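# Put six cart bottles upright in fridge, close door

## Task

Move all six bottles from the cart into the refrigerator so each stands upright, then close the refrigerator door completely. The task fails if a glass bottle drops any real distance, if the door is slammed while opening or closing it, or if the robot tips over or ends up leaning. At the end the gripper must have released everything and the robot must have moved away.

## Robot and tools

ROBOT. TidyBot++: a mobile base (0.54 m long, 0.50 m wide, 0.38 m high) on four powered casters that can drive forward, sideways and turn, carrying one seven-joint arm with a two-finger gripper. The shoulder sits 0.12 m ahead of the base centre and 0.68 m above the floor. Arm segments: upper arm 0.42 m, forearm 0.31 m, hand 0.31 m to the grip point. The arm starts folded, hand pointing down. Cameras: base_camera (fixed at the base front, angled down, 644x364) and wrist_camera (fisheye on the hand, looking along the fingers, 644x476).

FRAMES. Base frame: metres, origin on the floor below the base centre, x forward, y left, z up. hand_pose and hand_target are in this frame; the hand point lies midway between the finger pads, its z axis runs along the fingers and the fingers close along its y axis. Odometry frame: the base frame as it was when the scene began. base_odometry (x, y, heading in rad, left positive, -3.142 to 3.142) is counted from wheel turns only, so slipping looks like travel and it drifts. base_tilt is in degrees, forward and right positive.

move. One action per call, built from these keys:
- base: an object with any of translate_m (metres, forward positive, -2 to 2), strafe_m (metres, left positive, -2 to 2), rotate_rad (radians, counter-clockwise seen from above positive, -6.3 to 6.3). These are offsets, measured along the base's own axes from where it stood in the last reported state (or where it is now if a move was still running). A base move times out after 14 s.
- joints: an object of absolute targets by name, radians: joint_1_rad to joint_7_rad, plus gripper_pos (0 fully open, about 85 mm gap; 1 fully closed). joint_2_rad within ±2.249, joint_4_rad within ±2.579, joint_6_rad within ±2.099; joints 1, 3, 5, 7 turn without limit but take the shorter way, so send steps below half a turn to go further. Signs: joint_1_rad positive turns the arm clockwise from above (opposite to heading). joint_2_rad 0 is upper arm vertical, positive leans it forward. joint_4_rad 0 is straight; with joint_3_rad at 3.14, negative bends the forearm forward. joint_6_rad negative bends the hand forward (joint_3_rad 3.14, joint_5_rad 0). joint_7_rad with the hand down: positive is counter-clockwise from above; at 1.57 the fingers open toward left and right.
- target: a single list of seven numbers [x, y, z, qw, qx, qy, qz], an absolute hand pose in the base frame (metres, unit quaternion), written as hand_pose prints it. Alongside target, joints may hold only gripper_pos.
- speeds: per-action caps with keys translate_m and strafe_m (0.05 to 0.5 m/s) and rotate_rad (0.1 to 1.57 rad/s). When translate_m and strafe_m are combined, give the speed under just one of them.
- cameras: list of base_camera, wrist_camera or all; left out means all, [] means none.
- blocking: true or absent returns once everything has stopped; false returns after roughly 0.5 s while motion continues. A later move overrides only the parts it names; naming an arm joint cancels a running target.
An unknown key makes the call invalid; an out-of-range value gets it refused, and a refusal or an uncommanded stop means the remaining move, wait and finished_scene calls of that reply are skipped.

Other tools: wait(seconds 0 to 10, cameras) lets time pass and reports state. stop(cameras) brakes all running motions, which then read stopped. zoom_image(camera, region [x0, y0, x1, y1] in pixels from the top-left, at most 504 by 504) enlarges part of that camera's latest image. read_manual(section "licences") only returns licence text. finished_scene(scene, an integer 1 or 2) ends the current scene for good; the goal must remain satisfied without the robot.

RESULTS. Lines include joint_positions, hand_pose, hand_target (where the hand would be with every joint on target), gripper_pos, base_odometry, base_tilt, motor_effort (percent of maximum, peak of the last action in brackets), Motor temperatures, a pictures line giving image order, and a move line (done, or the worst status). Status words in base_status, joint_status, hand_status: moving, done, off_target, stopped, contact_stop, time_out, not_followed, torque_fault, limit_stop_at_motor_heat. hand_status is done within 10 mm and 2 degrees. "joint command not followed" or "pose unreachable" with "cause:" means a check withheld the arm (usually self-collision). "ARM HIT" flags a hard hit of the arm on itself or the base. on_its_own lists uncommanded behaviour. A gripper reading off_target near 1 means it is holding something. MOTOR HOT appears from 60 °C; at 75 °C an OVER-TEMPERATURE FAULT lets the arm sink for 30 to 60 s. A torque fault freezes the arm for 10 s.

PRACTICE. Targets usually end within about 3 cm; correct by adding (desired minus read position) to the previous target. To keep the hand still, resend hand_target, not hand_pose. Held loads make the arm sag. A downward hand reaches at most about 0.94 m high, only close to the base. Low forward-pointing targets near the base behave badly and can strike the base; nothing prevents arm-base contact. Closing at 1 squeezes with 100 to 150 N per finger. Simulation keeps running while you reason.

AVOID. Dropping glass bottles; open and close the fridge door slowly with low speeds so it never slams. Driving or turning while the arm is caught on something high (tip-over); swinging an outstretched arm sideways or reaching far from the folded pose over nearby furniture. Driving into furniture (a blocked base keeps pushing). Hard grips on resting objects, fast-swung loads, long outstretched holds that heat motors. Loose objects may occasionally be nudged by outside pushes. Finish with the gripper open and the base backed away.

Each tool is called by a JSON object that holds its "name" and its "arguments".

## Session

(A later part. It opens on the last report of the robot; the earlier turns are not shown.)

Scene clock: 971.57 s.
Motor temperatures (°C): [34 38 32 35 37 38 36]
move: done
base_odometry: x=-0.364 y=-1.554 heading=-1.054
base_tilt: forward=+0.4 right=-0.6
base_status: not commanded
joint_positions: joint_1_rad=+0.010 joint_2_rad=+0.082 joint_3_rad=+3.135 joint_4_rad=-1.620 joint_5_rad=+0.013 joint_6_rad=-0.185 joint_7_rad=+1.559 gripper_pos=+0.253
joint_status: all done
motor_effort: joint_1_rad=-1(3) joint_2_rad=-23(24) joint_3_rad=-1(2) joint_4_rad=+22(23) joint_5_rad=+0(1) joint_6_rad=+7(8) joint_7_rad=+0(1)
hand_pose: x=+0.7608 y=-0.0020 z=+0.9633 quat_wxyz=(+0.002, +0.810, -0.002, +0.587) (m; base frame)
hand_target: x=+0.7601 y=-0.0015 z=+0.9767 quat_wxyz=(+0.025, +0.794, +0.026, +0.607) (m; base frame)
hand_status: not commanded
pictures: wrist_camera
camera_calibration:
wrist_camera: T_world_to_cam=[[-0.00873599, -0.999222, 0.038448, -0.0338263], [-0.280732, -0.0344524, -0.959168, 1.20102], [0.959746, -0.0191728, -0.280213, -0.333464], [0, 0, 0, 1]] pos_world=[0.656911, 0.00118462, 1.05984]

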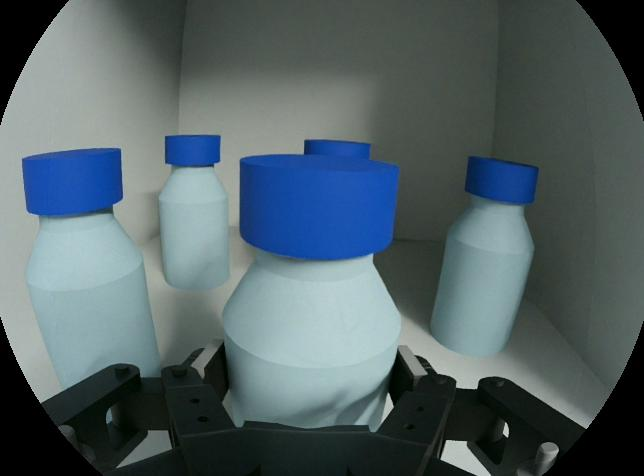

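{"name": "move", "arguments": {"joints": {"gripper_pos":0}, "cameras": []}}

{"name": "move", "arguments": {"base": {"translate_m":-0.3}, "speeds": {"translate_m":0.2}, "cameras": ["wrist_camera"]}}

{"name": "move", "arguments": {"base": {"translate_m":-0.623,"strafe_m":0.18,"rotate_rad":-1.546}, "speeds": {"rotate_rad":0.9}, "joints": {"joint_2_rad":0.1,"joint_4_rad":-1.75,"joint_6_rad":0.05}, "cameras": ["wrist_camera"]}}

Scene clock: 981.83 s.
Motor temperatures (°C): [34 38 32 35 37 38 36]
move: done
base_odometry: x=-0.364 y=-1.554 heading=-1.054
base_tilt: forward=+0.4 right=-0.6
base_status: not commanded
joint_positions: joint_1_rad=+0.010 joint_2_rad=+0.082 joint_3_rad=+3.135 joint_4_rad=-1.623 joint_5_rad=+0.013 joint_6_rad=-0.185 joint_7_rad=+1.559 gripper_pos=+0.000
joint_status: all done
motor_effort: joint_1_rad=+1(2) joint_2_rad=-25(27) joint_3_rad=+0(2) joint_4_rad=+23(24) joint_5_rad=+0(0) joint_6_rad=+7(7) joint_7_rad=+0(1)
hand_pose: x=+0.7605 y=-0.0020 z=+0.9617 quat_wxyz=(+0.002, +0.810, -0.002, +0.586) (m; base frame)
hand_target: x=+0.7601 y=-0.0015 z=+0.9767 quat_wxyz=(+0.025, +0.794, +0.026, +0.607) (m; base frame)
hand_status: not commanded
pictures: none
No camera images: "cameras" was empty.

Scene clock: 984.07 s.
Motor temperatures (°C): [34 38 32 35 37 38 36]
move: done
base_odometry: x=-0.513 y=-1.293 heading=-1.055
base_tilt: forward=+0.4 right=-0.5
base_status: done
joint_positions: joint_1_rad=+0.011 joint_2_rad=+0.077 joint_3_rad=+3.135 joint_4_rad=-1.624 joint_5_rad=+0.013 joint_6_rad=-0.185 joint_7_rad=+1.559 gripper_pos=+0.000
joint_status: not commanded
motor_effort: joint_1_rad=+0(3) joint_2_rad=-24(29) joint_3_rad=+1(2) joint_4_rad=+23(24) joint_5_rad=+0(1) joint_6_rad=+7(7) joint_7_rad=+1(1)
hand_pose: x=+0.7589 y=-0.0021 z=+0.9646 quat_wxyz=(+0.002, +0.809, -0.002, +0.588) (m; base frame)
hand_target: x=+0.7601 y=-0.0015 z=+0.9767 quat_wxyz=(+0.025, +0.794, +0.026, +0.607) (m; base frame)
hand_status: not commanded
pictures: wrist_camera
camera_calibration:
wrist_camera: T_world_to_cam=[[-0.00900899, -0.999219, 0.0384723, -0.03382], [-0.278957, -0.0344351, -0.959686, 1.20083], [0.960261, -0.0193779, -0.278429, -0.333385], [0, 0, 0, 1]] pos_world=[0.654811, 0.00109665, 1.06089]

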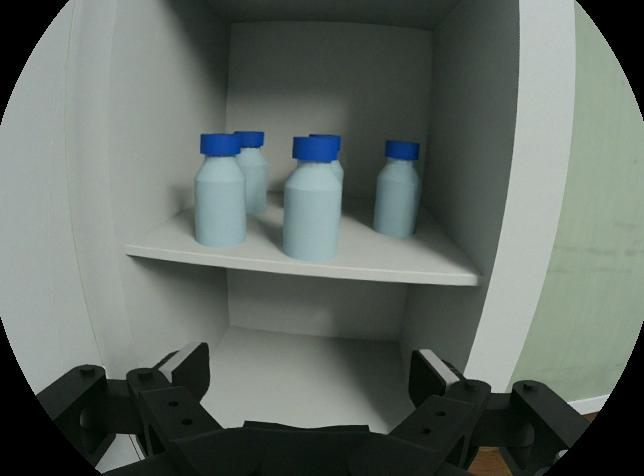

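Scene clock: 986.93 s.
Motor temperatures (°C): [34 38 32 35 37 38 36]
move: done
base_odometry: x=-0.663 y=-0.662 heading=-2.601
base_tilt: forward=+0.4 right=-0.5
base_status: done
joint_positions: joint_1_rad=+0.017 joint_2_rad=+0.104 joint_3_rad=+3.135 joint_4_rad=-1.732 joint_5_rad=+0.013 joint_6_rad=-0.017 joint_7_rad=+1.559 gripper_pos=+0.000
joint_status: all done
motor_effort: joint_1_rad=+0(4) joint_2_rad=-25(28) joint_3_rad=+1(3) joint_4_rad=+22(24) joint_5_rad=+0(1) joint_6_rad=+7(8) joint_7_rad=+0(1)
hand_pose: x=+0.7651 y=-0.0059 z=+0.9312 quat_wxyz=(+0.003, +0.800, -0.004, +0.601) (m; base frame)
hand_target: x=+0.7662 y=+0.0017 z=+0.9431 quat_wxyz=(+0.021, +0.783, +0.029, +0.621) (m; base frame)
hand_status: not commanded
pictures: wrist_camera
camera_calibration:
wrist_camera: T_world_to_cam=[[-0.0149771, -0.999176, 0.0377275, -0.0310146], [-0.248279, -0.0328338, -0.968132, 1.15476], [0.968573, -0.0238668, -0.247583, -0.383765], [0, 0, 0, 1]] pos_world=[0.657942, -0.00223322, 1.02411]

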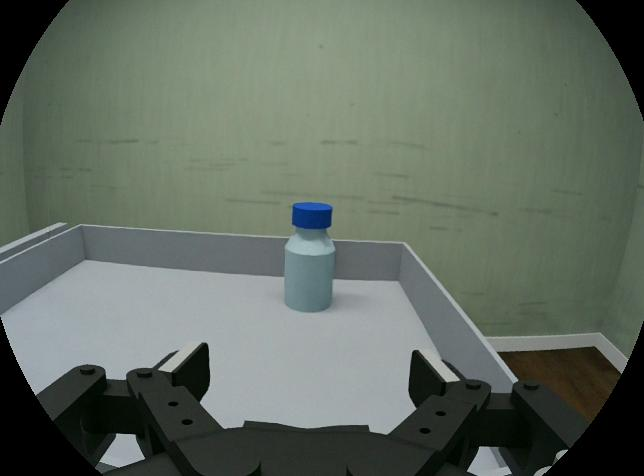

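{"name": "move", "arguments": {"base": {"translate_m":0.2,"strafe_m":0.008}, "speeds": {"translate_m":0.2}, "joints": {"joint_2_rad":0.22,"joint_4_rad":-1.8,"joint_6_rad":0.234}, "cameras": ["wrist_camera"]}}

Scene clock: 999.00 s.
Motor temperatures (°C): [34 38 32 35 37 38 36]
move: done
base_odometry: x=-0.831 y=-0.772 heading=-2.602
base_tilt: forward=+0.4 right=-0.6
base_status: done
joint_positions: joint_1_rad=+0.017 joint_2_rad=+0.224 joint_3_rad=+3.135 joint_4_rad=-1.787 joint_5_rad=+0.013 joint_6_rad=+0.169 joint_7_rad=+1.559 gripper_pos=+0.000
joint_status: all done
motor_effort: joint_1_rad=+0(2) joint_2_rad=-27(31) joint_3_rad=+0(1) joint_4_rad=+21(23) joint_5_rad=+0(0) joint_6_rad=+7(8) joint_7_rad=+0(1)
hand_pose: x=+0.7968 y=-0.0056 z=+0.8746 quat_wxyz=(+0.002, +0.796, -0.004, +0.605) (m; base frame)
hand_target: x=+0.7979 y=+0.0047 z=+0.8894 quat_wxyz=(+0.016, +0.778, +0.031, +0.627) (m; base frame)
hand_status: not commanded
pictures: wrist_camera
camera_calibration:
wrist_camera: T_world_to_cam=[[-0.0131483, -0.999261, 0.0361089, -0.0281496], [-0.237875, -0.0319494, -0.97077, 1.10191], [0.971207, -0.0213534, -0.23728, -0.43954], [0, 0, 0, 1]] pos_world=[0.688631, -0.00230909, 0.966424]

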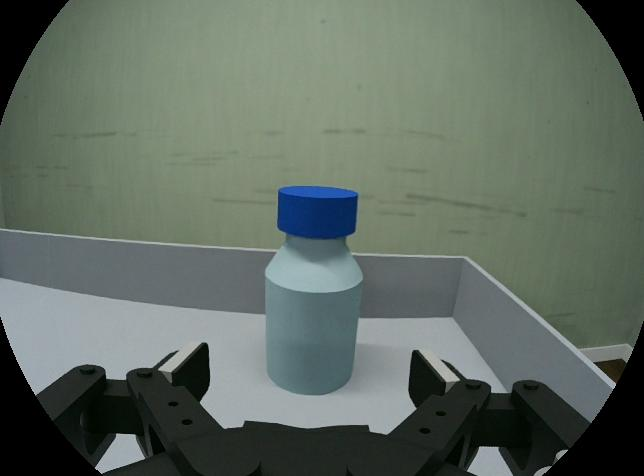

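{"name": "move", "arguments": {"base": {"translate_m":0.06}, "speeds": {"translate_m":0.1}, "joints": {"joint_2_rad":0.262}, "cameras": []}}

{"name": "move", "arguments": {"base": {"translate_m":0.04}, "speeds": {"translate_m":0.08}, "cameras": ["wrist_camera"]}}

Scene clock: 1004.83 s.
Motor temperatures (°C): [34 38 32 34 37 38 36]
move: done
base_odometry: x=-0.883 y=-0.803 heading=-2.602
base_tilt: forward=+0.4 right=-0.5
base_status: done
joint_positions: joint_1_rad=+0.017 joint_2_rad=+0.258 joint_3_rad=+3.135 joint_4_rad=-1.789 joint_5_rad=+0.013 joint_6_rad=+0.172 joint_7_rad=+1.559 gripper_pos=+0.000
joint_status: all done
motor_effort: joint_1_rad=+0(2) joint_2_rad=-29(32) joint_3_rad=+0(1) joint_4_rad=+21(22) joint_5_rad=+0(1) joint_6_rad=+7(7) joint_7_rad=+1(1)
hand_pose: x=+0.8026 y=-0.0057 z=+0.8516 quat_wxyz=(+0.002, +0.806, -0.004, +0.592) (m; base frame)
hand_target: x=+0.8060 y=+0.0046 z=+0.8607 quat_wxyz=(+0.015, +0.791, +0.031, +0.610) (m; base frame)
hand_status: not commanded
pictures: none
No camera images: "cameras" was empty.

Scene clock: 1005.80 s.
Motor temperatures (°C): [34 38 32 34 37 38 36]
move: done
base_odometry: x=-0.917 y=-0.824 heading=-2.601
base_tilt: forward=+0.4 right=-0.6
base_status: done
joint_positions: joint_1_rad=+0.017 joint_2_rad=+0.260 joint_3_rad=+3.135 joint_4_rad=-1.789 joint_5_rad=+0.013 joint_6_rad=+0.172 joint_7_rad=+1.559 gripper_pos=+0.000
joint_status: not commanded
motor_effort: joint_1_rad=+0(1) joint_2_rad=-29(32) joint_3_rad=+0(1) joint_4_rad=+20(22) joint_5_rad=+0(0) joint_6_rad=+7(7) joint_7_rad=+0(1)
hand_pose: x=+0.8031 y=-0.0057 z=+0.8497 quat_wxyz=(+0.002, +0.807, -0.004, +0.591) (m; base frame)
hand_target: x=+0.8060 y=+0.0046 z=+0.8607 quat_wxyz=(+0.015, +0.791, +0.031, +0.610) (m; base frame)
hand_status: not commanded
pictures: wrist_camera
camera_calibration:
wrist_camera: T_world_to_cam=[[-0.0117931, -0.999285, 0.0359173, -0.0281511], [-0.271727, -0.0313654, -0.961863, 1.09888], [0.962302, -0.0211031, -0.271163, -0.415617], [0, 0, 0, 1]] pos_world=[0.698212, -0.00243501, 0.945283]

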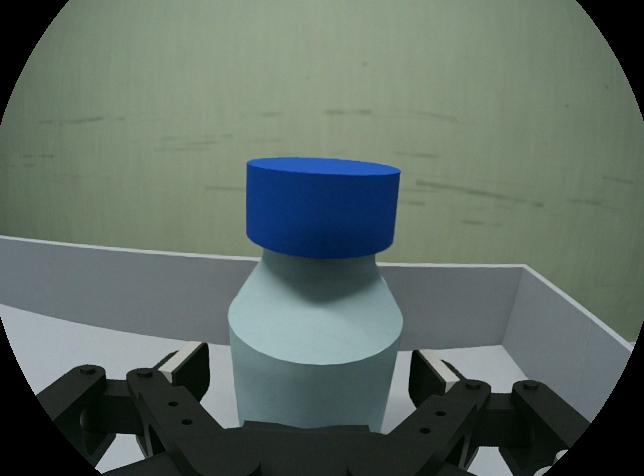

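{"name": "move", "arguments": {"joints": {"gripper_pos":0.4}, "cameras": ["wrist_camera"]}}

Scene clock: 1015.90 s.
Motor temperatures (°C): [34 38 32 34 37 38 36]
move: off_target
base_odometry: x=-0.917 y=-0.824 heading=-2.601
base_tilt: forward=+0.4 right=-0.5
base_status: not commanded
joint_positions: joint_1_rad=+0.017 joint_2_rad=+0.260 joint_3_rad=+3.135 joint_4_rad=-1.789 joint_5_rad=+0.013 joint_6_rad=+0.174 joint_7_rad=+1.559 gripper_pos=+0.269
joint_status: gripper_pos off_target (ended at +0.269, target +0.400)
motor_effort: joint_1_rad=+0(1) joint_2_rad=-28(31) joint_3_rad=+0(2) joint_4_rad=+20(23) joint_5_rad=+0(0) joint_6_rad=+7(8) joint_7_rad=+0(1)
hand_pose: x=+0.8032 y=-0.0056 z=+0.8503 quat_wxyz=(+0.002, +0.806, -0.004, +0.592) (m; base frame)
hand_target: x=+0.8060 y=+0.0046 z=+0.8607 quat_wxyz=(+0.015, +0.791, +0.031, +0.610) (m; base frame)
hand_status: not commanded
pictures: wrist_camera
camera_calibration:
wrist_camera: T_world_to_cam=[[-0.0116715, -0.999287, 0.0359017, -0.028128], [-0.269665, -0.0314283, -0.962441, 1.09833], [0.962884, -0.0209145, -0.269106, -0.41784], [0, 0, 0, 1]] pos_world=[0.698183, -0.00232824, 0.945644]

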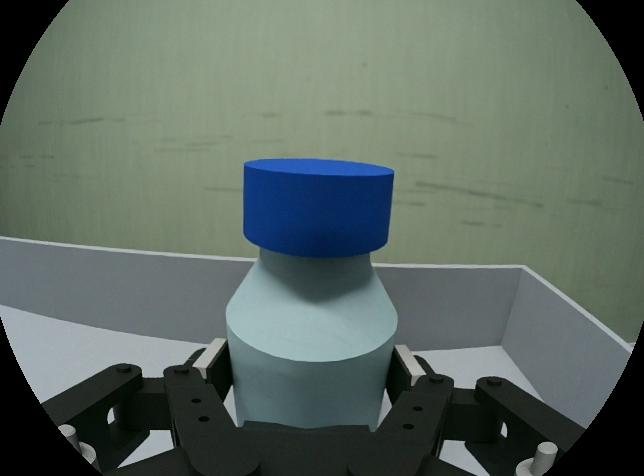

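{"name": "move", "arguments": {"joints": {"gripper_pos":0.1}, "cameras": []}}

{"name": "move", "arguments": {"base": {"translate_m":0.008}, "speeds": {"translate_m":0.05}, "cameras": []}}

{"name": "move", "arguments": {"joints": {"gripper_pos":0.4}, "cameras": ["wrist_camera"]}}

Scene clock: 1036.67 s.
Motor temperatures (°C): [34 38 32 34 37 38 36]
move: done
base_odometry: x=-0.917 y=-0.824 heading=-2.601
base_tilt: forward=+0.4 right=-0.6
base_status: not commanded
joint_positions: joint_1_rad=+0.017 joint_2_rad=+0.261 joint_3_rad=+3.135 joint_4_rad=-1.789 joint_5_rad=+0.013 joint_6_rad=+0.174 joint_7_rad=+1.559 gripper_pos=+0.100
joint_status: all done
motor_effort: joint_1_rad=+0(1) joint_2_rad=-29(32) joint_3_rad=+0(0) joint_4_rad=+21(23) joint_5_rad=+0(0) joint_6_rad=+7(8) joint_7_rad=+0(1)
hand_pose: x=+0.8033 y=-0.0056 z=+0.8499 quat_wxyz=(+0.002, +0.806, -0.004, +0.591) (m; base frame)
hand_target: x=+0.8060 y=+0.0046 z=+0.8607 quat_wxyz=(+0.015, +0.791, +0.031, +0.610) (m; base frame)
hand_status: not commanded
pictures: none
No camera images: "cameras" was empty.

Scene clock: 1037.27 s.
Motor temperatures (°C): [34 38 32 34 37 38 36]
move: done
base_odometry: x=-0.924 y=-0.828 heading=-2.601
base_tilt: forward=+0.4 right=-0.5
base_status: done
joint_positions: joint_1_rad=+0.017 joint_2_rad=+0.263 joint_3_rad=+3.135 joint_4_rad=-1.789 joint_5_rad=+0.013 joint_6_rad=+0.174 joint_7_rad=+1.559 gripper_pos=+0.100
joint_status: not commanded
motor_effort: joint_1_rad=+0(1) joint_2_rad=-28(31) joint_3_rad=+1(1) joint_4_rad=+22(22) joint_5_rad=+0(0) joint_6_rad=+7(7) joint_7_rad=+1(1)
hand_pose: x=+0.8036 y=-0.0056 z=+0.8486 quat_wxyz=(+0.002, +0.807, -0.004, +0.591) (m; base frame)
hand_target: x=+0.8060 y=+0.0046 z=+0.8607 quat_wxyz=(+0.015, +0.791, +0.031, +0.610) (m; base frame)
hand_status: not commanded
pictures: none
No camera images: "cameras" was empty.

Scene clock: 1037.97 s.
Motor temperatures (°C): [34 38 32 34 37 38 36]
move: off_target
base_odometry: x=-0.924 y=-0.828 heading=-2.601
base_tilt: forward=+0.4 right=-0.5
base_status: not commanded
joint_positions: joint_1_rad=+0.017 joint_2_rad=+0.263 joint_3_rad=+3.135 joint_4_rad=-1.789 joint_5_rad=+0.013 joint_6_rad=+0.175 joint_7_rad=+1.559 gripper_pos=+0.248
joint_status: gripper_pos off_target (ended at +0.248, target +0.400)
motor_effort: joint_1_rad=+0(1) joint_2_rad=-29(29) joint_3_rad=+1(1) joint_4_rad=+21(22) joint_5_rad=+0(1) joint_6_rad=+7(7) joint_7_rad=+1(1)
hand_pose: x=+0.8037 y=-0.0056 z=+0.8489 quat_wxyz=(+0.002, +0.807, -0.004, +0.591) (m; base frame)
hand_target: x=+0.8060 y=+0.0046 z=+0.8607 quat_wxyz=(+0.015, +0.791, +0.031, +0.610) (m; base frame)
hand_status: not commanded
pictures: wrist_camera
camera_calibration:
wrist_camera: T_world_to_cam=[[-0.011609, -0.999289, 0.0358809, -0.028108], [-0.271039, -0.0313953, -0.962056, 1.09788], [0.962498, -0.0208936, -0.270482, -0.417206], [0, 0, 0, 1]] pos_world=[0.698802, -0.00233673, 0.944383]

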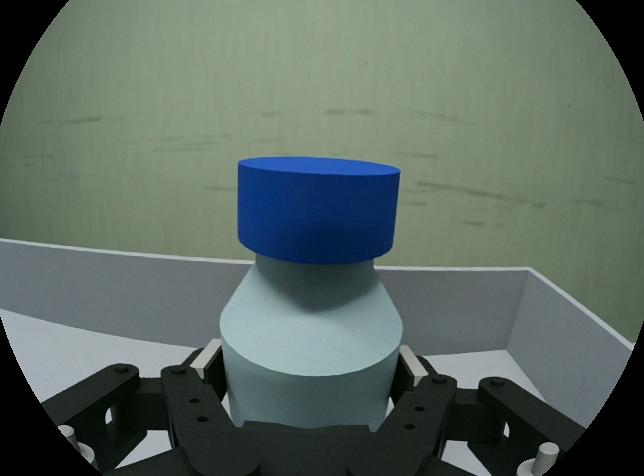

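{"name": "move", "arguments": {"joints": {"gripper_pos":0.55}, "cameras": []}}

{"name": "move", "arguments": {"joints": {"joint_2_rad":0.08,"joint_4_rad":-1.6,"joint_6_rad":-0.14}, "cameras": ["wrist_camera"]}}

{"name": "move", "arguments": {"base": {"translate_m":-0.35}, "speeds": {"translate_m":0.3}, "cameras": ["wrist_camera"]}}

{"name": "move", "arguments": {"base": {"translate_m":0.245,"strafe_m":0.628,"rotate_rad":1.446}, "speeds": {"rotate_rad":0.9}, "joints": {"joint_2_rad":0.066,"joint_4_rad":-1.364,"joint_6_rad":-0.40}, "cameras": ["wrist_camera"]}}

Scene clock: 1044.93 s.
Motor temperatures (°C): [34 38 32 34 37 38 36]
move: off_target
base_odometry: x=-0.924 y=-0.828 heading=-2.601
base_tilt: forward=+0.4 right=-0.6
base_status: not commanded
joint_positions: joint_1_rad=+0.017 joint_2_rad=+0.263 joint_3_rad=+3.135 joint_4_rad=-1.789 joint_5_rad=+0.013 joint_6_rad=+0.175 joint_7_rad=+1.559 gripper_pos=+0.248
joint_status: gripper_pos off_target (ended at +0.248, target +0.550)
motor_effort: joint_1_rad=+1(1) joint_2_rad=-29(29) joint_3_rad=+1(1) joint_4_rad=+21(22) joint_5_rad=+0(1) joint_6_rad=+7(7) joint_7_rad=+1(1)
hand_pose: x=+0.8037 y=-0.0056 z=+0.8489 quat_wxyz=(+0.002, +0.807, -0.004, +0.591) (m; base frame)
hand_target: x=+0.8060 y=+0.0046 z=+0.8607 quat_wxyz=(+0.015, +0.791, +0.031, +0.610) (m; base frame)
hand_status: not commanded
pictures: none
No camera images: "cameras" was empty.

Scene clock: 1046.50 s.
Motor temperatures (°C): [34 38 32 34 37 38 36]
move: done
base_odometry: x=-0.924 y=-0.828 heading=-2.601
base_tilt: forward=+0.4 right=-0.6
base_status: not commanded
joint_positions: joint_1_rad=+0.017 joint_2_rad=+0.104 joint_3_rad=+3.135 joint_4_rad=-1.631 joint_5_rad=+0.013 joint_6_rad=-0.080 joint_7_rad=+1.559 gripper_pos=+0.248
joint_status: all done
motor_effort: joint_1_rad=+0(1) joint_2_rad=-29(38) joint_3_rad=+1(1) joint_4_rad=+26(29) joint_5_rad=+0(1) joint_6_rad=+10(12) joint_7_rad=+0(1)
hand_pose: x=+0.7748 y=-0.0060 z=+0.9734 quat_wxyz=(+0.004, +0.788, -0.004, +0.616) (m; base frame)
hand_target: x=+0.7667 y=-0.0018 z=+0.9903 quat_wxyz=(+0.025, +0.789, +0.025, +0.613) (m; base frame)
hand_status: not commanded
pictures: wrist_camera
camera_calibration:
wrist_camera: T_world_to_cam=[[-0.0167852, -0.999148, 0.0377039, -0.0311521], [-0.211843, -0.0332993, -0.976736, 1.17822], [0.97716, -0.024382, -0.211103, -0.42488], [0, 0, 0, 1]] pos_world=[0.664249, -0.00225112, 1.06229]

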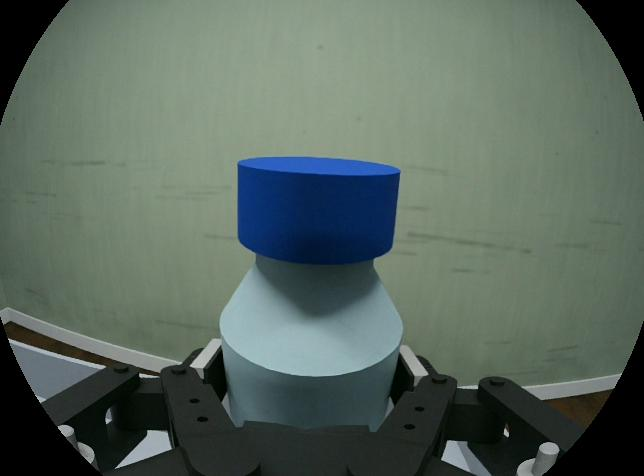

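Scene clock: 1048.57 s.
Motor temperatures (°C): [34 38 32 34 37 38 36]
move: done
base_odometry: x=-0.623 y=-0.648 heading=-2.601
base_tilt: forward=+0.4 right=-0.6
base_status: done
joint_positions: joint_1_rad=+0.016 joint_2_rad=+0.106 joint_3_rad=+3.135 joint_4_rad=-1.631 joint_5_rad=+0.013 joint_6_rad=-0.083 joint_7_rad=+1.559 gripper_pos=+0.248
joint_status: not commanded
motor_effort: joint_1_rad=+0(6) joint_2_rad=-28(33) joint_3_rad=+0(5) joint_4_rad=+27(28) joint_5_rad=+0(0) joint_6_rad=+10(11) joint_7_rad=+0(1)
hand_pose: x=+0.7750 y=-0.0052 z=+0.9718 quat_wxyz=(+0.003, +0.789, -0.004, +0.614) (m; base frame)
hand_target: x=+0.7667 y=-0.0018 z=+0.9903 quat_wxyz=(+0.025, +0.789, +0.025, +0.613) (m; base frame)
hand_status: not commanded
pictures: wrist_camera
camera_calibration:
wrist_camera: T_world_to_cam=[[-0.0154374, -0.99917, 0.0377081, -0.0313451], [-0.215528, -0.0335008, -0.975923, 1.17875], [0.976376, -0.0231929, -0.214832, -0.421198], [0, 0, 0, 1]] pos_world=[0.664818, -0.00159859, 1.06107]

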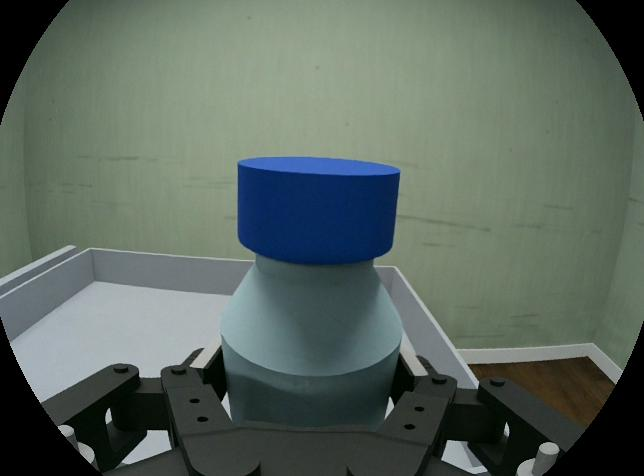

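Scene clock: 1051.33 s.
Motor temperatures (°C): [34 38 32 34 37 38 36]
move: off_target
base_odometry: x=-0.510 y=-1.313 heading=-1.154
base_tilt: forward=+0.4 right=-0.6
base_status: done
joint_positions: joint_1_rad=+0.010 joint_2_rad=+0.103 joint_3_rad=+3.135 joint_4_rad=-1.403 joint_5_rad=+0.013 joint_6_rad=-0.338 joint_7_rad=+1.559 gripper_pos=+0.248
joint_status: joint_4_rad off_target (ended at -1.403, target -1.364); the others done
motor_effort: joint_1_rad=+1(6) joint_2_rad=-29(34) joint_3_rad=+1(5) joint_4_rad=+27(29) joint_5_rad=+0(1) joint_6_rad=+10(11) joint_7_rad=+0(1)
hand_pose: x=+0.7754 y=-0.0023 z=+1.0369 quat_wxyz=(+0.003, +0.797, -0.002, +0.604) (m; base frame)
hand_target: x=+0.7587 y=-0.0065 z=+1.0662 quat_wxyz=(+0.030, +0.792, +0.019, +0.609) (m; base frame)
hand_status: not commanded
pictures: wrist_camera
camera_calibration:
wrist_camera: T_world_to_cam=[[-0.0116081, -0.999206, 0.0381033, -0.0341859], [-0.239379, -0.0342209, -0.970323, 1.25513], [0.970857, -0.0203847, -0.238791, -0.378421], [0, 0, 0, 1]] pos_world=[0.667446, 0.00107882, 1.12882]

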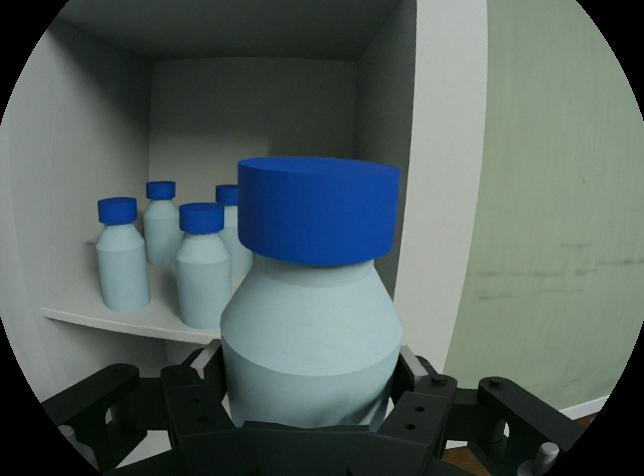

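{"name": "move", "arguments": {"base": {"translate_m":0.12,"strafe_m":0.012}, "speeds": {"translate_m":0.15}, "cameras": ["wrist_camera"]}}

Scene clock: 1065.77 s.
Motor temperatures (°C): [34 38 32 34 37 38 36]
move: done
base_odometry: x=-0.451 y=-1.418 heading=-1.154
base_tilt: forward=+0.4 right=-0.6
base_status: done
joint_positions: joint_1_rad=+0.010 joint_2_rad=+0.097 joint_3_rad=+3.135 joint_4_rad=-1.403 joint_5_rad=+0.013 joint_6_rad=-0.340 joint_7_rad=+1.559 gripper_pos=+0.248
joint_status: not commanded
motor_effort: joint_1_rad=+0(1) joint_2_rad=-29(33) joint_3_rad=+0(1) joint_4_rad=+27(28) joint_5_rad=+1(1) joint_6_rad=+10(11) joint_7_rad=+0(1)
hand_pose: x=+0.7733 y=-0.0022 z=+1.0400 quat_wxyz=(+0.003, +0.796, -0.003, +0.606) (m; base frame)
hand_target: x=+0.7587 y=-0.0065 z=+1.0662 quat_wxyz=(+0.030, +0.792, +0.019, +0.609) (m; base frame)
hand_status: not commanded
pictures: wrist_camera
camera_calibration:
wrist_camera: T_world_to_cam=[[-0.0117726, -0.999204, 0.0381057, -0.0341943], [-0.235859, -0.0342582, -0.971183, 1.25584], [0.971716, -0.0204209, -0.235268, -0.379926], [0, 0, 0, 1]] pos_world=[0.664979, 0.00109732, 1.13157]

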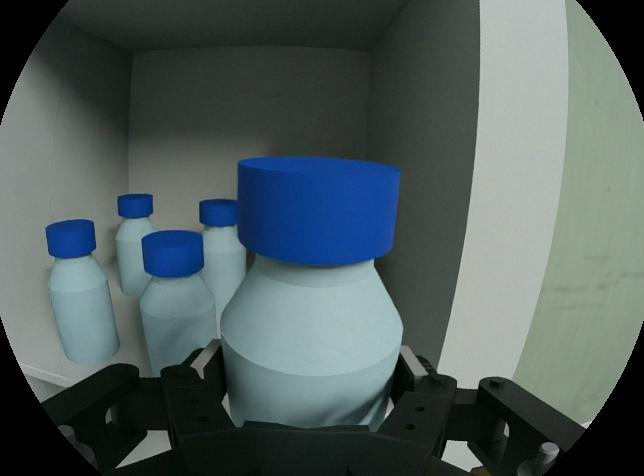

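{"name": "move", "arguments": {"base": {"translate_m":0.06,"strafe_m":0.015}, "speeds": {"translate_m":0.1}, "cameras": ["wrist_camera"]}}

Scene clock: 1071.80 s.
Motor temperatures (°C): [34 38 32 34 37 38 36]
move: done
base_odometry: x=-0.413 y=-1.467 heading=-1.154
base_tilt: forward=+0.4 right=-0.6
base_status: done
joint_positions: joint_1_rad=+0.010 joint_2_rad=+0.096 joint_3_rad=+3.135 joint_4_rad=-1.403 joint_5_rad=+0.013 joint_6_rad=-0.341 joint_7_rad=+1.559 gripper_pos=+0.248
joint_status: not commanded
motor_effort: joint_1_rad=+0(1) joint_2_rad=-29(32) joint_3_rad=+0(1) joint_4_rad=+28(29) joint_5_rad=+0(1) joint_6_rad=+10(11) joint_7_rad=+0(1)
hand_pose: x=+0.7729 y=-0.0023 z=+1.0404 quat_wxyz=(+0.003, +0.796, -0.003, +0.606) (m; base frame)
hand_target: x=+0.7587 y=-0.0065 z=+1.0662 quat_wxyz=(+0.030, +0.792, +0.019, +0.609) (m; base frame)
hand_status: not commanded
pictures: wrist_camera
camera_calibration:
wrist_camera: T_world_to_cam=[[-0.0119088, -0.999203, 0.0381095, -0.0341917], [-0.235665, -0.034234, -0.971231, 1.25608], [0.971761, -0.0205473, -0.23507, -0.379648], [0, 0, 0, 1]] pos_world=[0.664533, 0.00103533, 1.132]

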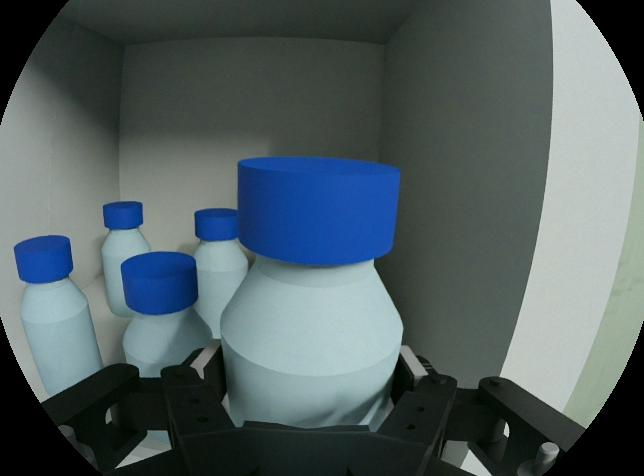

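{"name": "move", "arguments": {"base": {"translate_m":0.06,"strafe_m":0.004}, "speeds": {"translate_m":0.08}, "cameras": ["wrist_camera"]}}

{"name": "move", "arguments": {"base": {"translate_m":0.05}, "speeds": {"translate_m":0.08}, "cameras": ["wrist_camera"]}}

Scene clock: 1078.33 s.
Motor temperatures (°C): [34 38 32 35 37 38 36]
move: done
base_odometry: x=-0.385 y=-1.521 heading=-1.154
base_tilt: forward=+0.4 right=-0.6
base_status: done
joint_positions: joint_1_rad=+0.010 joint_2_rad=+0.095 joint_3_rad=+3.135 joint_4_rad=-1.403 joint_5_rad=+0.013 joint_6_rad=-0.342 joint_7_rad=+1.559 gripper_pos=+0.248
joint_status: not commanded
motor_effort: joint_1_rad=+0(1) joint_2_rad=-30(32) joint_3_rad=+0(1) joint_4_rad=+27(28) joint_5_rad=+0(1) joint_6_rad=+10(11) joint_7_rad=+0(1)
hand_pose: x=+0.7725 y=-0.0024 z=+1.0409 quat_wxyz=(+0.003, +0.795, -0.003, +0.606) (m; base frame)
hand_target: x=+0.7587 y=-0.0065 z=+1.0662 quat_wxyz=(+0.030, +0.792, +0.019, +0.609) (m; base frame)
hand_status: not commanded
pictures: wrist_camera
camera_calibration:
wrist_camera: T_world_to_cam=[[-0.0120794, -0.9992, 0.0381113, -0.0341794], [-0.235232, -0.0342048, -0.971337, 1.25623], [0.971864, -0.0206981, -0.234631, -0.379691], [0, 0, 0, 1]] pos_world=[0.664101, 0.000958173, 1.13244]

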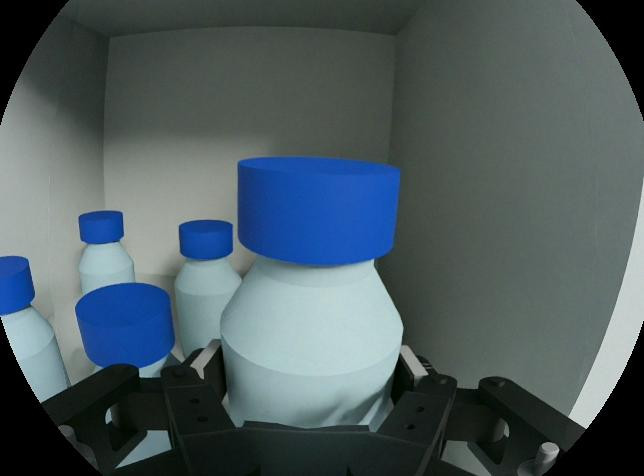

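Scene clock: 1079.43 s.
Motor temperatures (°C): [34 38 32 35 37 38 36]
move: done
base_odometry: x=-0.364 y=-1.567 heading=-1.153
base_tilt: forward=+0.4 right=-0.6
base_status: done
joint_positions: joint_1_rad=+0.010 joint_2_rad=+0.095 joint_3_rad=+3.135 joint_4_rad=-1.403 joint_5_rad=+0.013 joint_6_rad=-0.342 joint_7_rad=+1.559 gripper_pos=+0.248
joint_status: not commanded
motor_effort: joint_1_rad=+0(1) joint_2_rad=-30(32) joint_3_rad=+0(1) joint_4_rad=+27(28) joint_5_rad=+0(1) joint_6_rad=+10(11) joint_7_rad=+0(1)
hand_pose: x=+0.7723 y=-0.0024 z=+1.0411 quat_wxyz=(+0.003, +0.795, -0.003, +0.606) (m; base frame)
hand_target: x=+0.7587 y=-0.0065 z=+1.0662 quat_wxyz=(+0.030, +0.792, +0.019, +0.609) (m; base frame)
hand_status: not commanded
pictures: wrist_camera
camera_calibration:
wrist_camera: T_world_to_cam=[[-0.0120855, -0.9992, 0.0381128, -0.034184], [-0.235188, -0.0342058, -0.971348, 1.25632], [0.971875, -0.0207029, -0.234586, -0.37956], [0, 0, 0, 1]] pos_world=[0.663943, 0.00095887, 1.13259]

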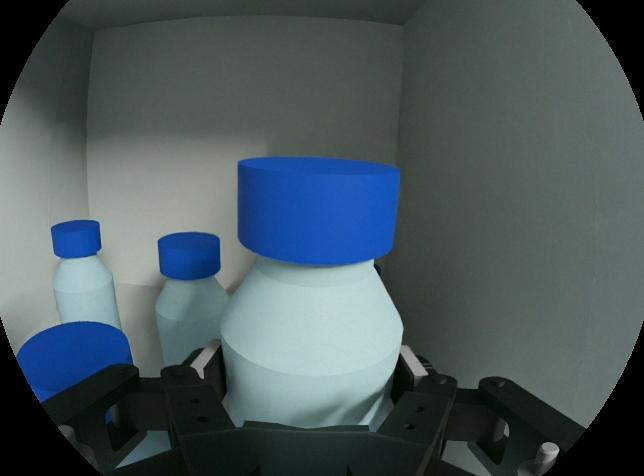

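{"name": "move", "arguments": {"joints": {"joint_2_rad":0.06,"joint_4_rad":-1.45,"joint_6_rad":-0.33}, "cameras": ["wrist_camera"]}}

{"name": "move", "arguments": {"joints": {"joint_4_rad":-1.54,"joint_6_rad":-0.24}, "cameras": ["wrist_camera"]}}

Scene clock: 1095.27 s.
Motor temperatures (°C): [34 38 32 35 37 38 36]
move: done
base_odometry: x=-0.364 y=-1.567 heading=-1.153
base_tilt: forward=+0.4 right=-0.6
base_status: not commanded
joint_positions: joint_1_rad=+0.010 joint_2_rad=+0.094 joint_3_rad=+3.135 joint_4_rad=-1.463 joint_5_rad=+0.013 joint_6_rad=-0.342 joint_7_rad=+1.559 gripper_pos=+0.248
joint_status: all done
motor_effort: joint_1_rad=+0(1) joint_2_rad=-28(31) joint_3_rad=+0(1) joint_4_rad=+27(30) joint_5_rad=+0(0) joint_6_rad=+10(11) joint_7_rad=+1(1)
hand_pose: x=+0.7674 y=-0.0024 z=+1.0048 quat_wxyz=(+0.003, +0.813, -0.003, +0.582) (m; base frame)
hand_target: x=+0.7579 y=-0.0052 z=+1.0383 quat_wxyz=(+0.028, +0.795, +0.021, +0.605) (m; base frame)
hand_status: not commanded
pictures: wrist_camera
camera_calibration:
wrist_camera: T_world_to_cam=[[-0.00977263, -0.999208, 0.0385636, -0.0350483], [-0.292401, -0.0340243, -0.95569, 1.24811], [0.956246, -0.0206156, -0.291837, -0.313773], [0, 0, 0, 1]] pos_world=[0.66465, 0.000976802, 1.10259]

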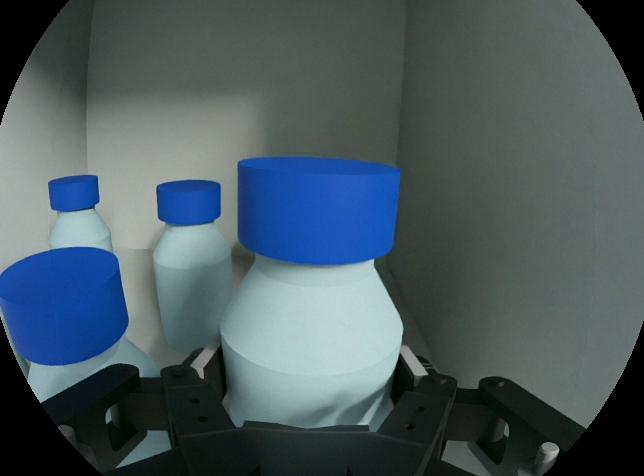

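Scene clock: 1096.13 s.
Motor temperatures (°C): [34 38 32 35 37 38 36]
move: done
base_odometry: x=-0.364 y=-1.566 heading=-1.154
base_tilt: forward=+0.4 right=-0.5
base_status: not commanded
joint_positions: joint_1_rad=+0.010 joint_2_rad=+0.093 joint_3_rad=+3.135 joint_4_rad=-1.542 joint_5_rad=+0.013 joint_6_rad=-0.309 joint_7_rad=+1.559 gripper_pos=+0.248
joint_status: all done
motor_effort: joint_1_rad=+0(1) joint_2_rad=-27(30) joint_3_rad=+0(1) joint_4_rad=+25(28) joint_5_rad=+0(0) joint_6_rad=+9(11) joint_7_rad=+0(1)
hand_pose: x=+0.7616 y=-0.0022 z=+0.9671 quat_wxyz=(+0.002, +0.826, -0.002, +0.564) (m; base frame)
hand_target: x=+0.7584 y=-0.0036 z=+1.0100 quat_wxyz=(+0.027, +0.795, +0.023, +0.605) (m; base frame)
hand_status: not commanded
pictures: wrist_camera
camera_calibration:
wrist_camera: T_world_to_cam=[[-0.00758921, -0.999218, 0.0387948, -0.0353686], [-0.334895, -0.0340158, -0.941641, 1.22917], [0.942225, -0.0201385, -0.334375, -0.267416], [0, 0, 0, 1]] pos_world=[0.663342, 0.00108505, 1.0694]

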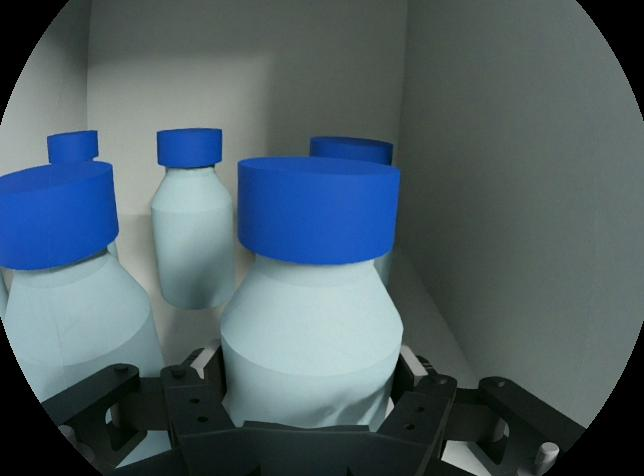

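{"name": "move", "arguments": {"base": {"strafe_m":-0.010}, "speeds": {"strafe_m":0.05}, "cameras": []}}

{"name": "move", "arguments": {"joints": {"joint_4_rad":-1.59,"joint_6_rad":-0.19}, "cameras": []}}

{"name": "move", "arguments": {"joints": {"joint_2_rad":0.07,"joint_4_rad":-1.62,"joint_6_rad":-0.16}, "cameras": []}}

{"name": "move", "arguments": {"joints": {"joint_2_rad":0.07,"joint_4_rad":-1.64,"joint_6_rad":-0.125}, "cameras": ["wrist_camera"]}}

Scene clock: 1108.07 s.
Motor temperatures (°C): [34 38 32 35 37 38 36]
move: done
base_odometry: x=-0.373 y=-1.570 heading=-1.153
base_tilt: forward=+0.4 right=-0.5
base_status: done
joint_positions: joint_1_rad=+0.011 joint_2_rad=+0.093 joint_3_rad=+3.135 joint_4_rad=-1.542 joint_5_rad=+0.013 joint_6_rad=-0.309 joint_7_rad=+1.559 gripper_pos=+0.248
joint_status: not commanded
motor_effort: joint_1_rad=+1(4) joint_2_rad=-27(28) joint_3_rad=+1(4) joint_4_rad=+26(27) joint_5_rad=+0(1) joint_6_rad=+9(10) joint_7_rad=+0(1)
hand_pose: x=+0.7615 y=-0.0029 z=+0.9671 quat_wxyz=(+0.003, +0.826, -0.003, +0.564) (m; base frame)
hand_target: x=+0.7584 y=-0.0036 z=+1.0100 quat_wxyz=(+0.027, +0.795, +0.023, +0.605) (m; base frame)
hand_status: not commanded
pictures: none
No camera images: "cameras" was empty.

Scene clock: 1108.80 s.
Motor temperatures (°C): [34 38 32 35 37 38 36]
move: done
base_odometry: x=-0.373 y=-1.570 heading=-1.153
base_tilt: forward=+0.4 right=-0.6
base_status: not commanded
joint_positions: joint_1_rad=+0.011 joint_2_rad=+0.085 joint_3_rad=+3.135 joint_4_rad=-1.578 joint_5_rad=+0.013 joint_6_rad=-0.256 joint_7_rad=+1.559 gripper_pos=+0.248
joint_status: all done
motor_effort: joint_1_rad=-1(2) joint_2_rad=-25(28) joint_3_rad=-1(2) joint_4_rad=+25(27) joint_5_rad=+0(1) joint_6_rad=+8(9) joint_7_rad=+0(1)
hand_pose: x=+0.7603 y=-0.0029 z=+0.9658 quat_wxyz=(+0.003, +0.819, -0.003, +0.574) (m; base frame)
hand_target: x=+0.7576 y=-0.0027 z=+0.9942 quat_wxyz=(+0.026, +0.795, +0.024, +0.605) (m; base frame)
hand_status: not commanded
pictures: none
No camera images: "cameras" was empty.

Scene clock: 1109.43 s.
Motor temperatures (°C): [33 38 32 35 37 38 36]
move: done
base_odometry: x=-0.373 y=-1.570 heading=-1.153
base_tilt: forward=+0.4 right=-0.5
base_status: not commanded
joint_positions: joint_1_rad=+0.011 joint_2_rad=+0.082 joint_3_rad=+3.135 joint_4_rad=-1.600 joint_5_rad=+0.013 joint_6_rad=-0.221 joint_7_rad=+1.559 gripper_pos=+0.248
joint_status: all done
motor_effort: joint_1_rad=+0(2) joint_2_rad=-23(24) joint_3_rad=-1(1) joint_4_rad=+22(25) joint_5_rad=+0(0) joint_6_rad=+7(8) joint_7_rad=+0(1)
hand_pose: x=+0.7602 y=-0.0028 z=+0.9649 quat_wxyz=(+0.003, +0.814, -0.003, +0.581) (m; base frame)
hand_target: x=+0.7597 y=-0.0021 z=+0.9784 quat_wxyz=(+0.025, +0.798, +0.025, +0.601) (m; base frame)
hand_status: not commanded
pictures: none
No camera images: "cameras" was empty.

Scene clock: 1110.03 s.
Motor temperatures (°C): [33 38 32 35 37 38 36]
move: done
base_odometry: x=-0.373 y=-1.570 heading=-1.153
base_tilt: forward=+0.4 right=-0.6
base_status: not commanded
joint_positions: joint_1_rad=+0.011 joint_2_rad=+0.081 joint_3_rad=+3.135 joint_4_rad=-1.620 joint_5_rad=+0.013 joint_6_rad=-0.184 joint_7_rad=+1.559 gripper_pos=+0.248
joint_status: all done
motor_effort: joint_1_rad=-1(1) joint_2_rad=-22(23) joint_3_rad=+0(1) joint_4_rad=+22(23) joint_5_rad=+0(0) joint_6_rad=+7(7) joint_7_rad=+0(1)
hand_pose: x=+0.7608 y=-0.0026 z=+0.9642 quat_wxyz=(+0.002, +0.809, -0.002, +0.588) (m; base frame)
hand_target: x=+0.7601 y=-0.0015 z=+0.9767 quat_wxyz=(+0.025, +0.794, +0.026, +0.607) (m; base frame)
hand_status: not commanded
pictures: wrist_camera
camera_calibration:
wrist_camera: T_world_to_cam=[[-0.00976188, -0.999213, 0.0384363, -0.0336885], [-0.279196, -0.0341859, -0.959625, 1.20106], [0.960185, -0.020099, -0.278643, -0.335007], [0, 0, 0, 1]] pos_world=[0.656672, 0.000664075, 1.06052]

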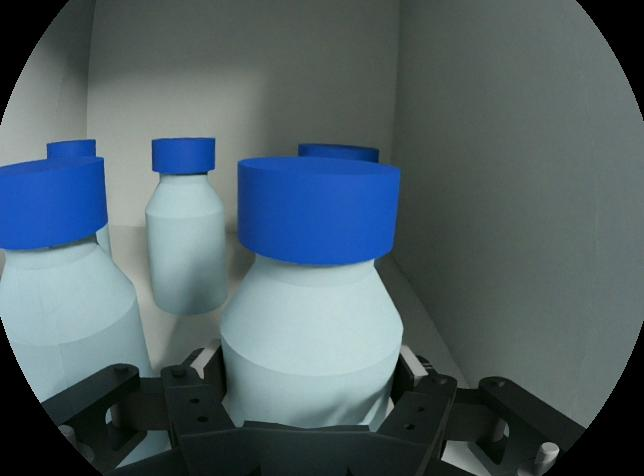

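{"name": "move", "arguments": {"base": {"strafe_m":-0.007}, "speeds": {"strafe_m":0.05}, "cameras": []}}

{"name": "move", "arguments": {"joints": {"gripper_pos":0.05}, "cameras": ["wrist_camera"]}}

Scene clock: 1113.67 s.
Motor temperatures (°C): [33 38 32 35 37 38 36]
move: done
base_odometry: x=-0.379 y=-1.574 heading=-1.153
base_tilt: forward=+0.4 right=-0.5
base_status: done
joint_positions: joint_1_rad=+0.008 joint_2_rad=+0.081 joint_3_rad=+3.134 joint_4_rad=-1.620 joint_5_rad=+0.013 joint_6_rad=-0.184 joint_7_rad=+1.559 gripper_pos=+0.248
joint_status: not commanded
motor_effort: joint_1_rad=+1(4) joint_2_rad=-24(25) joint_3_rad=+1(4) joint_4_rad=+23(24) joint_5_rad=+0(1) joint_6_rad=+6(8) joint_7_rad=+1(1)
hand_pose: x=+0.7607 y=+0.0003 z=+0.9641 quat_wxyz=(+0.001, +0.809, -0.001, +0.588) (m; base frame)
hand_target: x=+0.7601 y=-0.0015 z=+0.9767 quat_wxyz=(+0.025, +0.794, +0.026, +0.607) (m; base frame)
hand_status: not commanded
pictures: none
No camera images: "cameras" was empty.

Scene clock: 1114.50 s.
Motor temperatures (°C): [33 38 32 35 37 38 36]
move: done
base_odometry: x=-0.379 y=-1.574 heading=-1.153
base_tilt: forward=+0.4 right=-0.5
base_status: not commanded
joint_positions: joint_1_rad=+0.008 joint_2_rad=+0.081 joint_3_rad=+3.134 joint_4_rad=-1.623 joint_5_rad=+0.013 joint_6_rad=-0.184 joint_7_rad=+1.559 gripper_pos=+0.050
joint_status: all done
motor_effort: joint_1_rad=+0(1) joint_2_rad=-24(26) joint_3_rad=+0(2) joint_4_rad=+22(24) joint_5_rad=+0(1) joint_6_rad=+7(8) joint_7_rad=+0(1)
hand_pose: x=+0.7603 y=+0.0003 z=+0.9626 quat_wxyz=(+0.001, +0.810, -0.001, +0.587) (m; base frame)
hand_target: x=+0.7601 y=-0.0015 z=+0.9767 quat_wxyz=(+0.025, +0.794, +0.026, +0.607) (m; base frame)
hand_status: not commanded
pictures: wrist_camera
camera_calibration:
wrist_camera: T_world_to_cam=[[-0.00502778, -0.999251, 0.0383619, -0.0342024], [-0.281176, -0.035402, -0.959003, 1.2004], [0.959643, -0.0156081, -0.280787, -0.332492], [0, 0, 0, 1]] pos_world=[0.656425, 0.0031301, 1.05914]

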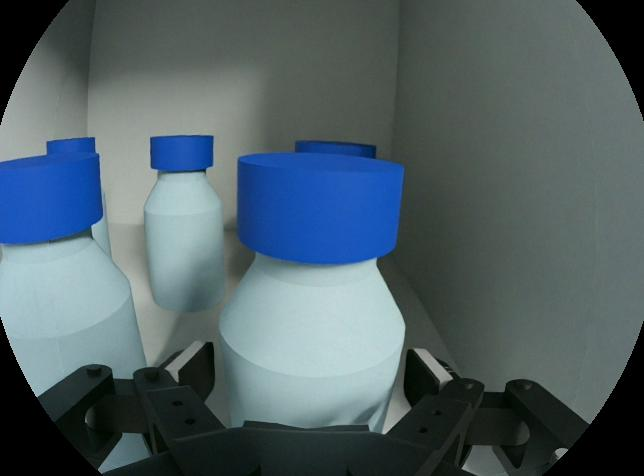

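{"name": "move", "arguments": {"base": {"translate_m":-0.08}, "speeds": {"translate_m":0.08}, "cameras": ["wrist_camera"]}}

{"name": "move", "arguments": {"base": {"translate_m":-0.3}, "speeds": {"translate_m":0.2}}}

Scene clock: 1121.90 s.
Motor temperatures (°C): [33 38 32 34 37 38 36]
move: done
base_odometry: x=-0.412 y=-1.500 heading=-1.153
base_tilt: forward=+0.3 right=-0.5
base_status: done
joint_positions: joint_1_rad=+0.008 joint_2_rad=+0.078 joint_3_rad=+3.134 joint_4_rad=-1.623 joint_5_rad=+0.013 joint_6_rad=-0.184 joint_7_rad=+1.559 gripper_pos=+0.050
joint_status: not commanded
motor_effort: joint_1_rad=+0(1) joint_2_rad=-24(28) joint_3_rad=+0(1) joint_4_rad=+23(24) joint_5_rad=+0(1) joint_6_rad=+7(7) joint_7_rad=+0(1)
hand_pose: x=+0.7595 y=+0.0003 z=+0.9641 quat_wxyz=(+0.001, +0.809, -0.001, +0.588) (m; base frame)
hand_target: x=+0.7601 y=-0.0015 z=+0.9767 quat_wxyz=(+0.025, +0.794, +0.026, +0.607) (m; base frame)
hand_status: not commanded
pictures: wrist_camera
camera_calibration:
wrist_camera: T_world_to_cam=[[-0.00511936, -0.99925, 0.038371, -0.0341983], [-0.278862, -0.0354227, -0.959678, 1.20054], [0.960318, -0.0156132, -0.278472, -0.334022], [0, 0, 0, 1]] pos_world=[0.655376, 0.00313849, 1.06042]

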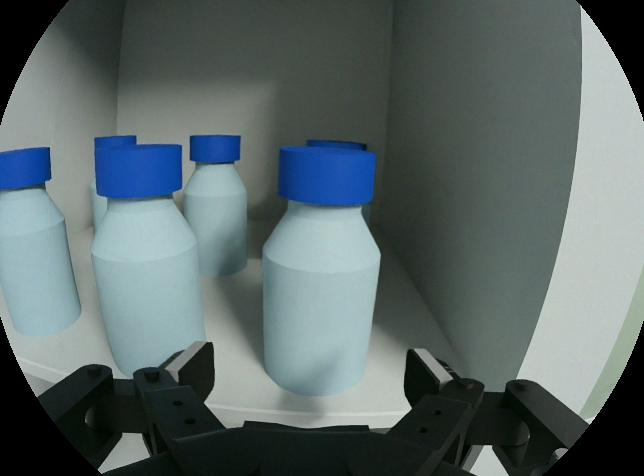

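Scene clock: 1124.10 s.
Motor temperatures (°C): [33 38 32 34 37 38 36]
move: done
base_odometry: x=-0.534 y=-1.226 heading=-1.153
base_tilt: forward=+0.4 right=-0.5
base_status: done
joint_positions: joint_1_rad=+0.008 joint_2_rad=+0.076 joint_3_rad=+3.134 joint_4_rad=-1.624 joint_5_rad=+0.013 joint_6_rad=-0.184 joint_7_rad=+1.559 gripper_pos=+0.050
joint_status: not commanded
motor_effort: joint_1_rad=+0(1) joint_2_rad=-23(27) joint_3_rad=+0(1) joint_4_rad=+23(24) joint_5_rad=+0(1) joint_6_rad=+7(7) joint_7_rad=+0(1)
hand_pose: x=+0.7588 y=+0.0003 z=+0.9653 quat_wxyz=(+0.001, +0.809, -0.001, +0.588) (m; base frame)
hand_target: x=+0.7601 y=-0.0015 z=+0.9767 quat_wxyz=(+0.025, +0.794, +0.026, +0.607) (m; base frame)
hand_status: not commanded
pictures: base_camera, wrist_camera
camera_calibration:
wrist_camera: T_world_to_cam=[[-0.00518789, -0.99925, 0.0383792, -0.0341972], [-0.277141, -0.0354396, -0.960175, 1.20063], [0.960815, -0.0156178, -0.27675, -0.335073], [0, 0, 0, 1]] pos_world=[0.654511, 0.00314529, 1.0614]

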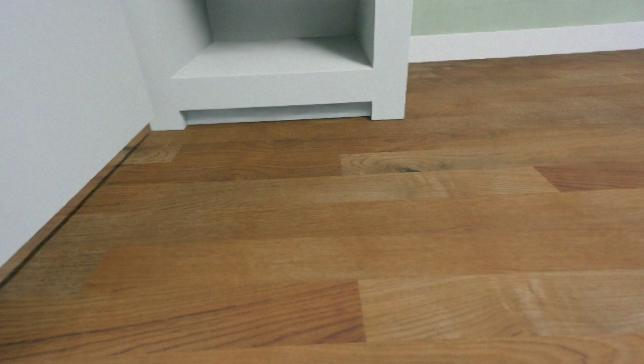

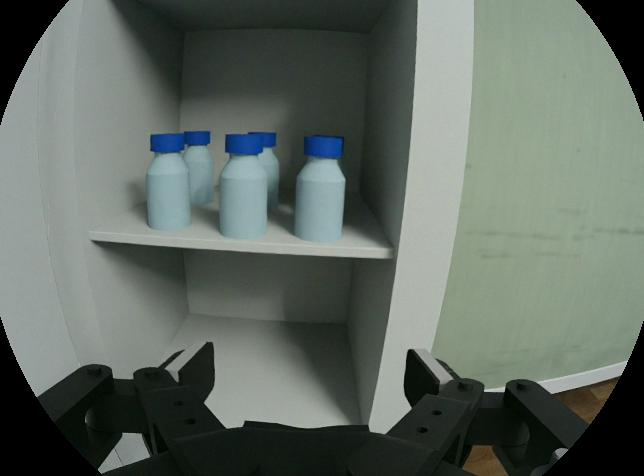

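{"name": "move", "arguments": {"base": {"translate_m":-0.45}, "speeds": {"translate_m":0.4}, "joints": {"gripper_pos":1.0}, "cameras": []}}

{"name": "move", "arguments": {"base": {"strafe_m":0.55}}}

Scene clock: 1139.47 s.
Motor temperatures (°C): [33 38 32 34 37 38 36]
move: done
base_odometry: x=-0.717 y=-0.815 heading=-1.153
base_tilt: forward=+0.3 right=-0.5
base_status: done
joint_positions: joint_1_rad=+0.008 joint_2_rad=+0.074 joint_3_rad=+3.134 joint_4_rad=-1.624 joint_5_rad=+0.013 joint_6_rad=-0.184 joint_7_rad=+1.559 gripper_pos=+0.999
joint_status: all done
motor_effort: joint_1_rad=+0(1) joint_2_rad=-24(27) joint_3_rad=+0(1) joint_4_rad=+23(24) joint_5_rad=+0(0) joint_6_rad=+7(7) joint_7_rad=+1(1)
hand_pose: x=+0.7583 y=+0.0003 z=+0.9659 quat_wxyz=(+0.001, +0.808, -0.001, +0.589) (m; base frame)
hand_target: x=+0.7601 y=-0.0015 z=+0.9767 quat_wxyz=(+0.025, +0.794, +0.026, +0.607) (m; base frame)
hand_status: not commanded
pictures: none
No camera images: "cameras" was empty.

Scene clock: 1141.77 s.
Motor temperatures (°C): [33 38 32 34 37 38 36]
move: done
base_odometry: x=-0.214 y=-0.591 heading=-1.152
base_tilt: forward=+0.4 right=-0.5
base_status: done
joint_positions: joint_1_rad=+0.006 joint_2_rad=+0.074 joint_3_rad=+3.133 joint_4_rad=-1.624 joint_5_rad=+0.013 joint_6_rad=-0.184 joint_7_rad=+1.559 gripper_pos=+0.999
joint_status: not commanded
motor_effort: joint_1_rad=+0(3) joint_2_rad=-24(26) joint_3_rad=+0(3) joint_4_rad=+23(24) joint_5_rad=+0(1) joint_6_rad=+7(7) joint_7_rad=+0(1)
hand_pose: x=+0.7582 y=+0.0019 z=+0.9659 quat_wxyz=(+0.000, +0.808, +0.000, +0.589) (m; base frame)
hand_target: x=+0.7601 y=-0.0015 z=+0.9767 quat_wxyz=(+0.025, +0.794, +0.026, +0.607) (m; base frame)
hand_status: not commanded
pictures: base_camera, wrist_camera
camera_calibration:
wrist_camera: T_world_to_cam=[[-0.00279222, -0.999262, 0.0383169, -0.0344419], [-0.276066, -0.0360577, -0.960462, 1.20065], [0.961135, -0.0132598, -0.275761, -0.33552], [0, 0, 0, 1]] pos_world=[0.653841, 0.00442717, 1.06197]

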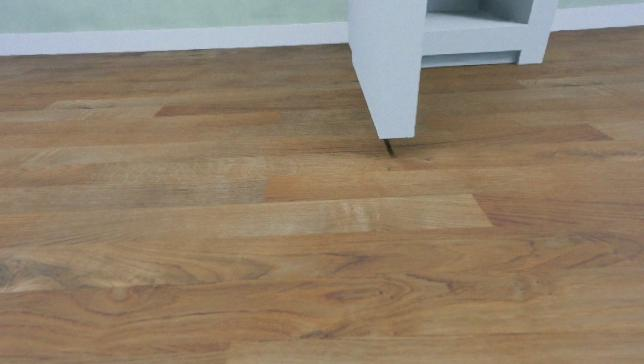

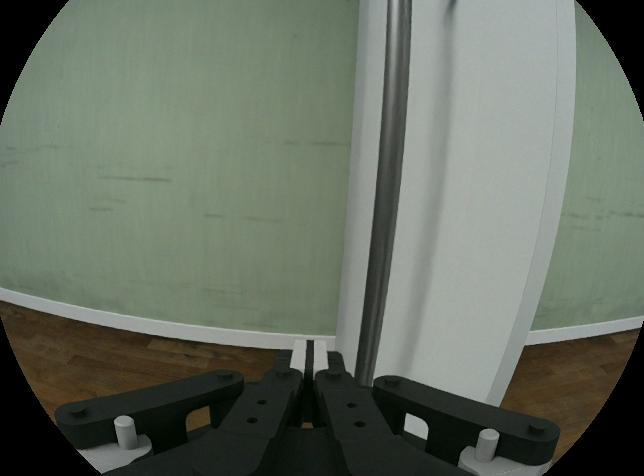

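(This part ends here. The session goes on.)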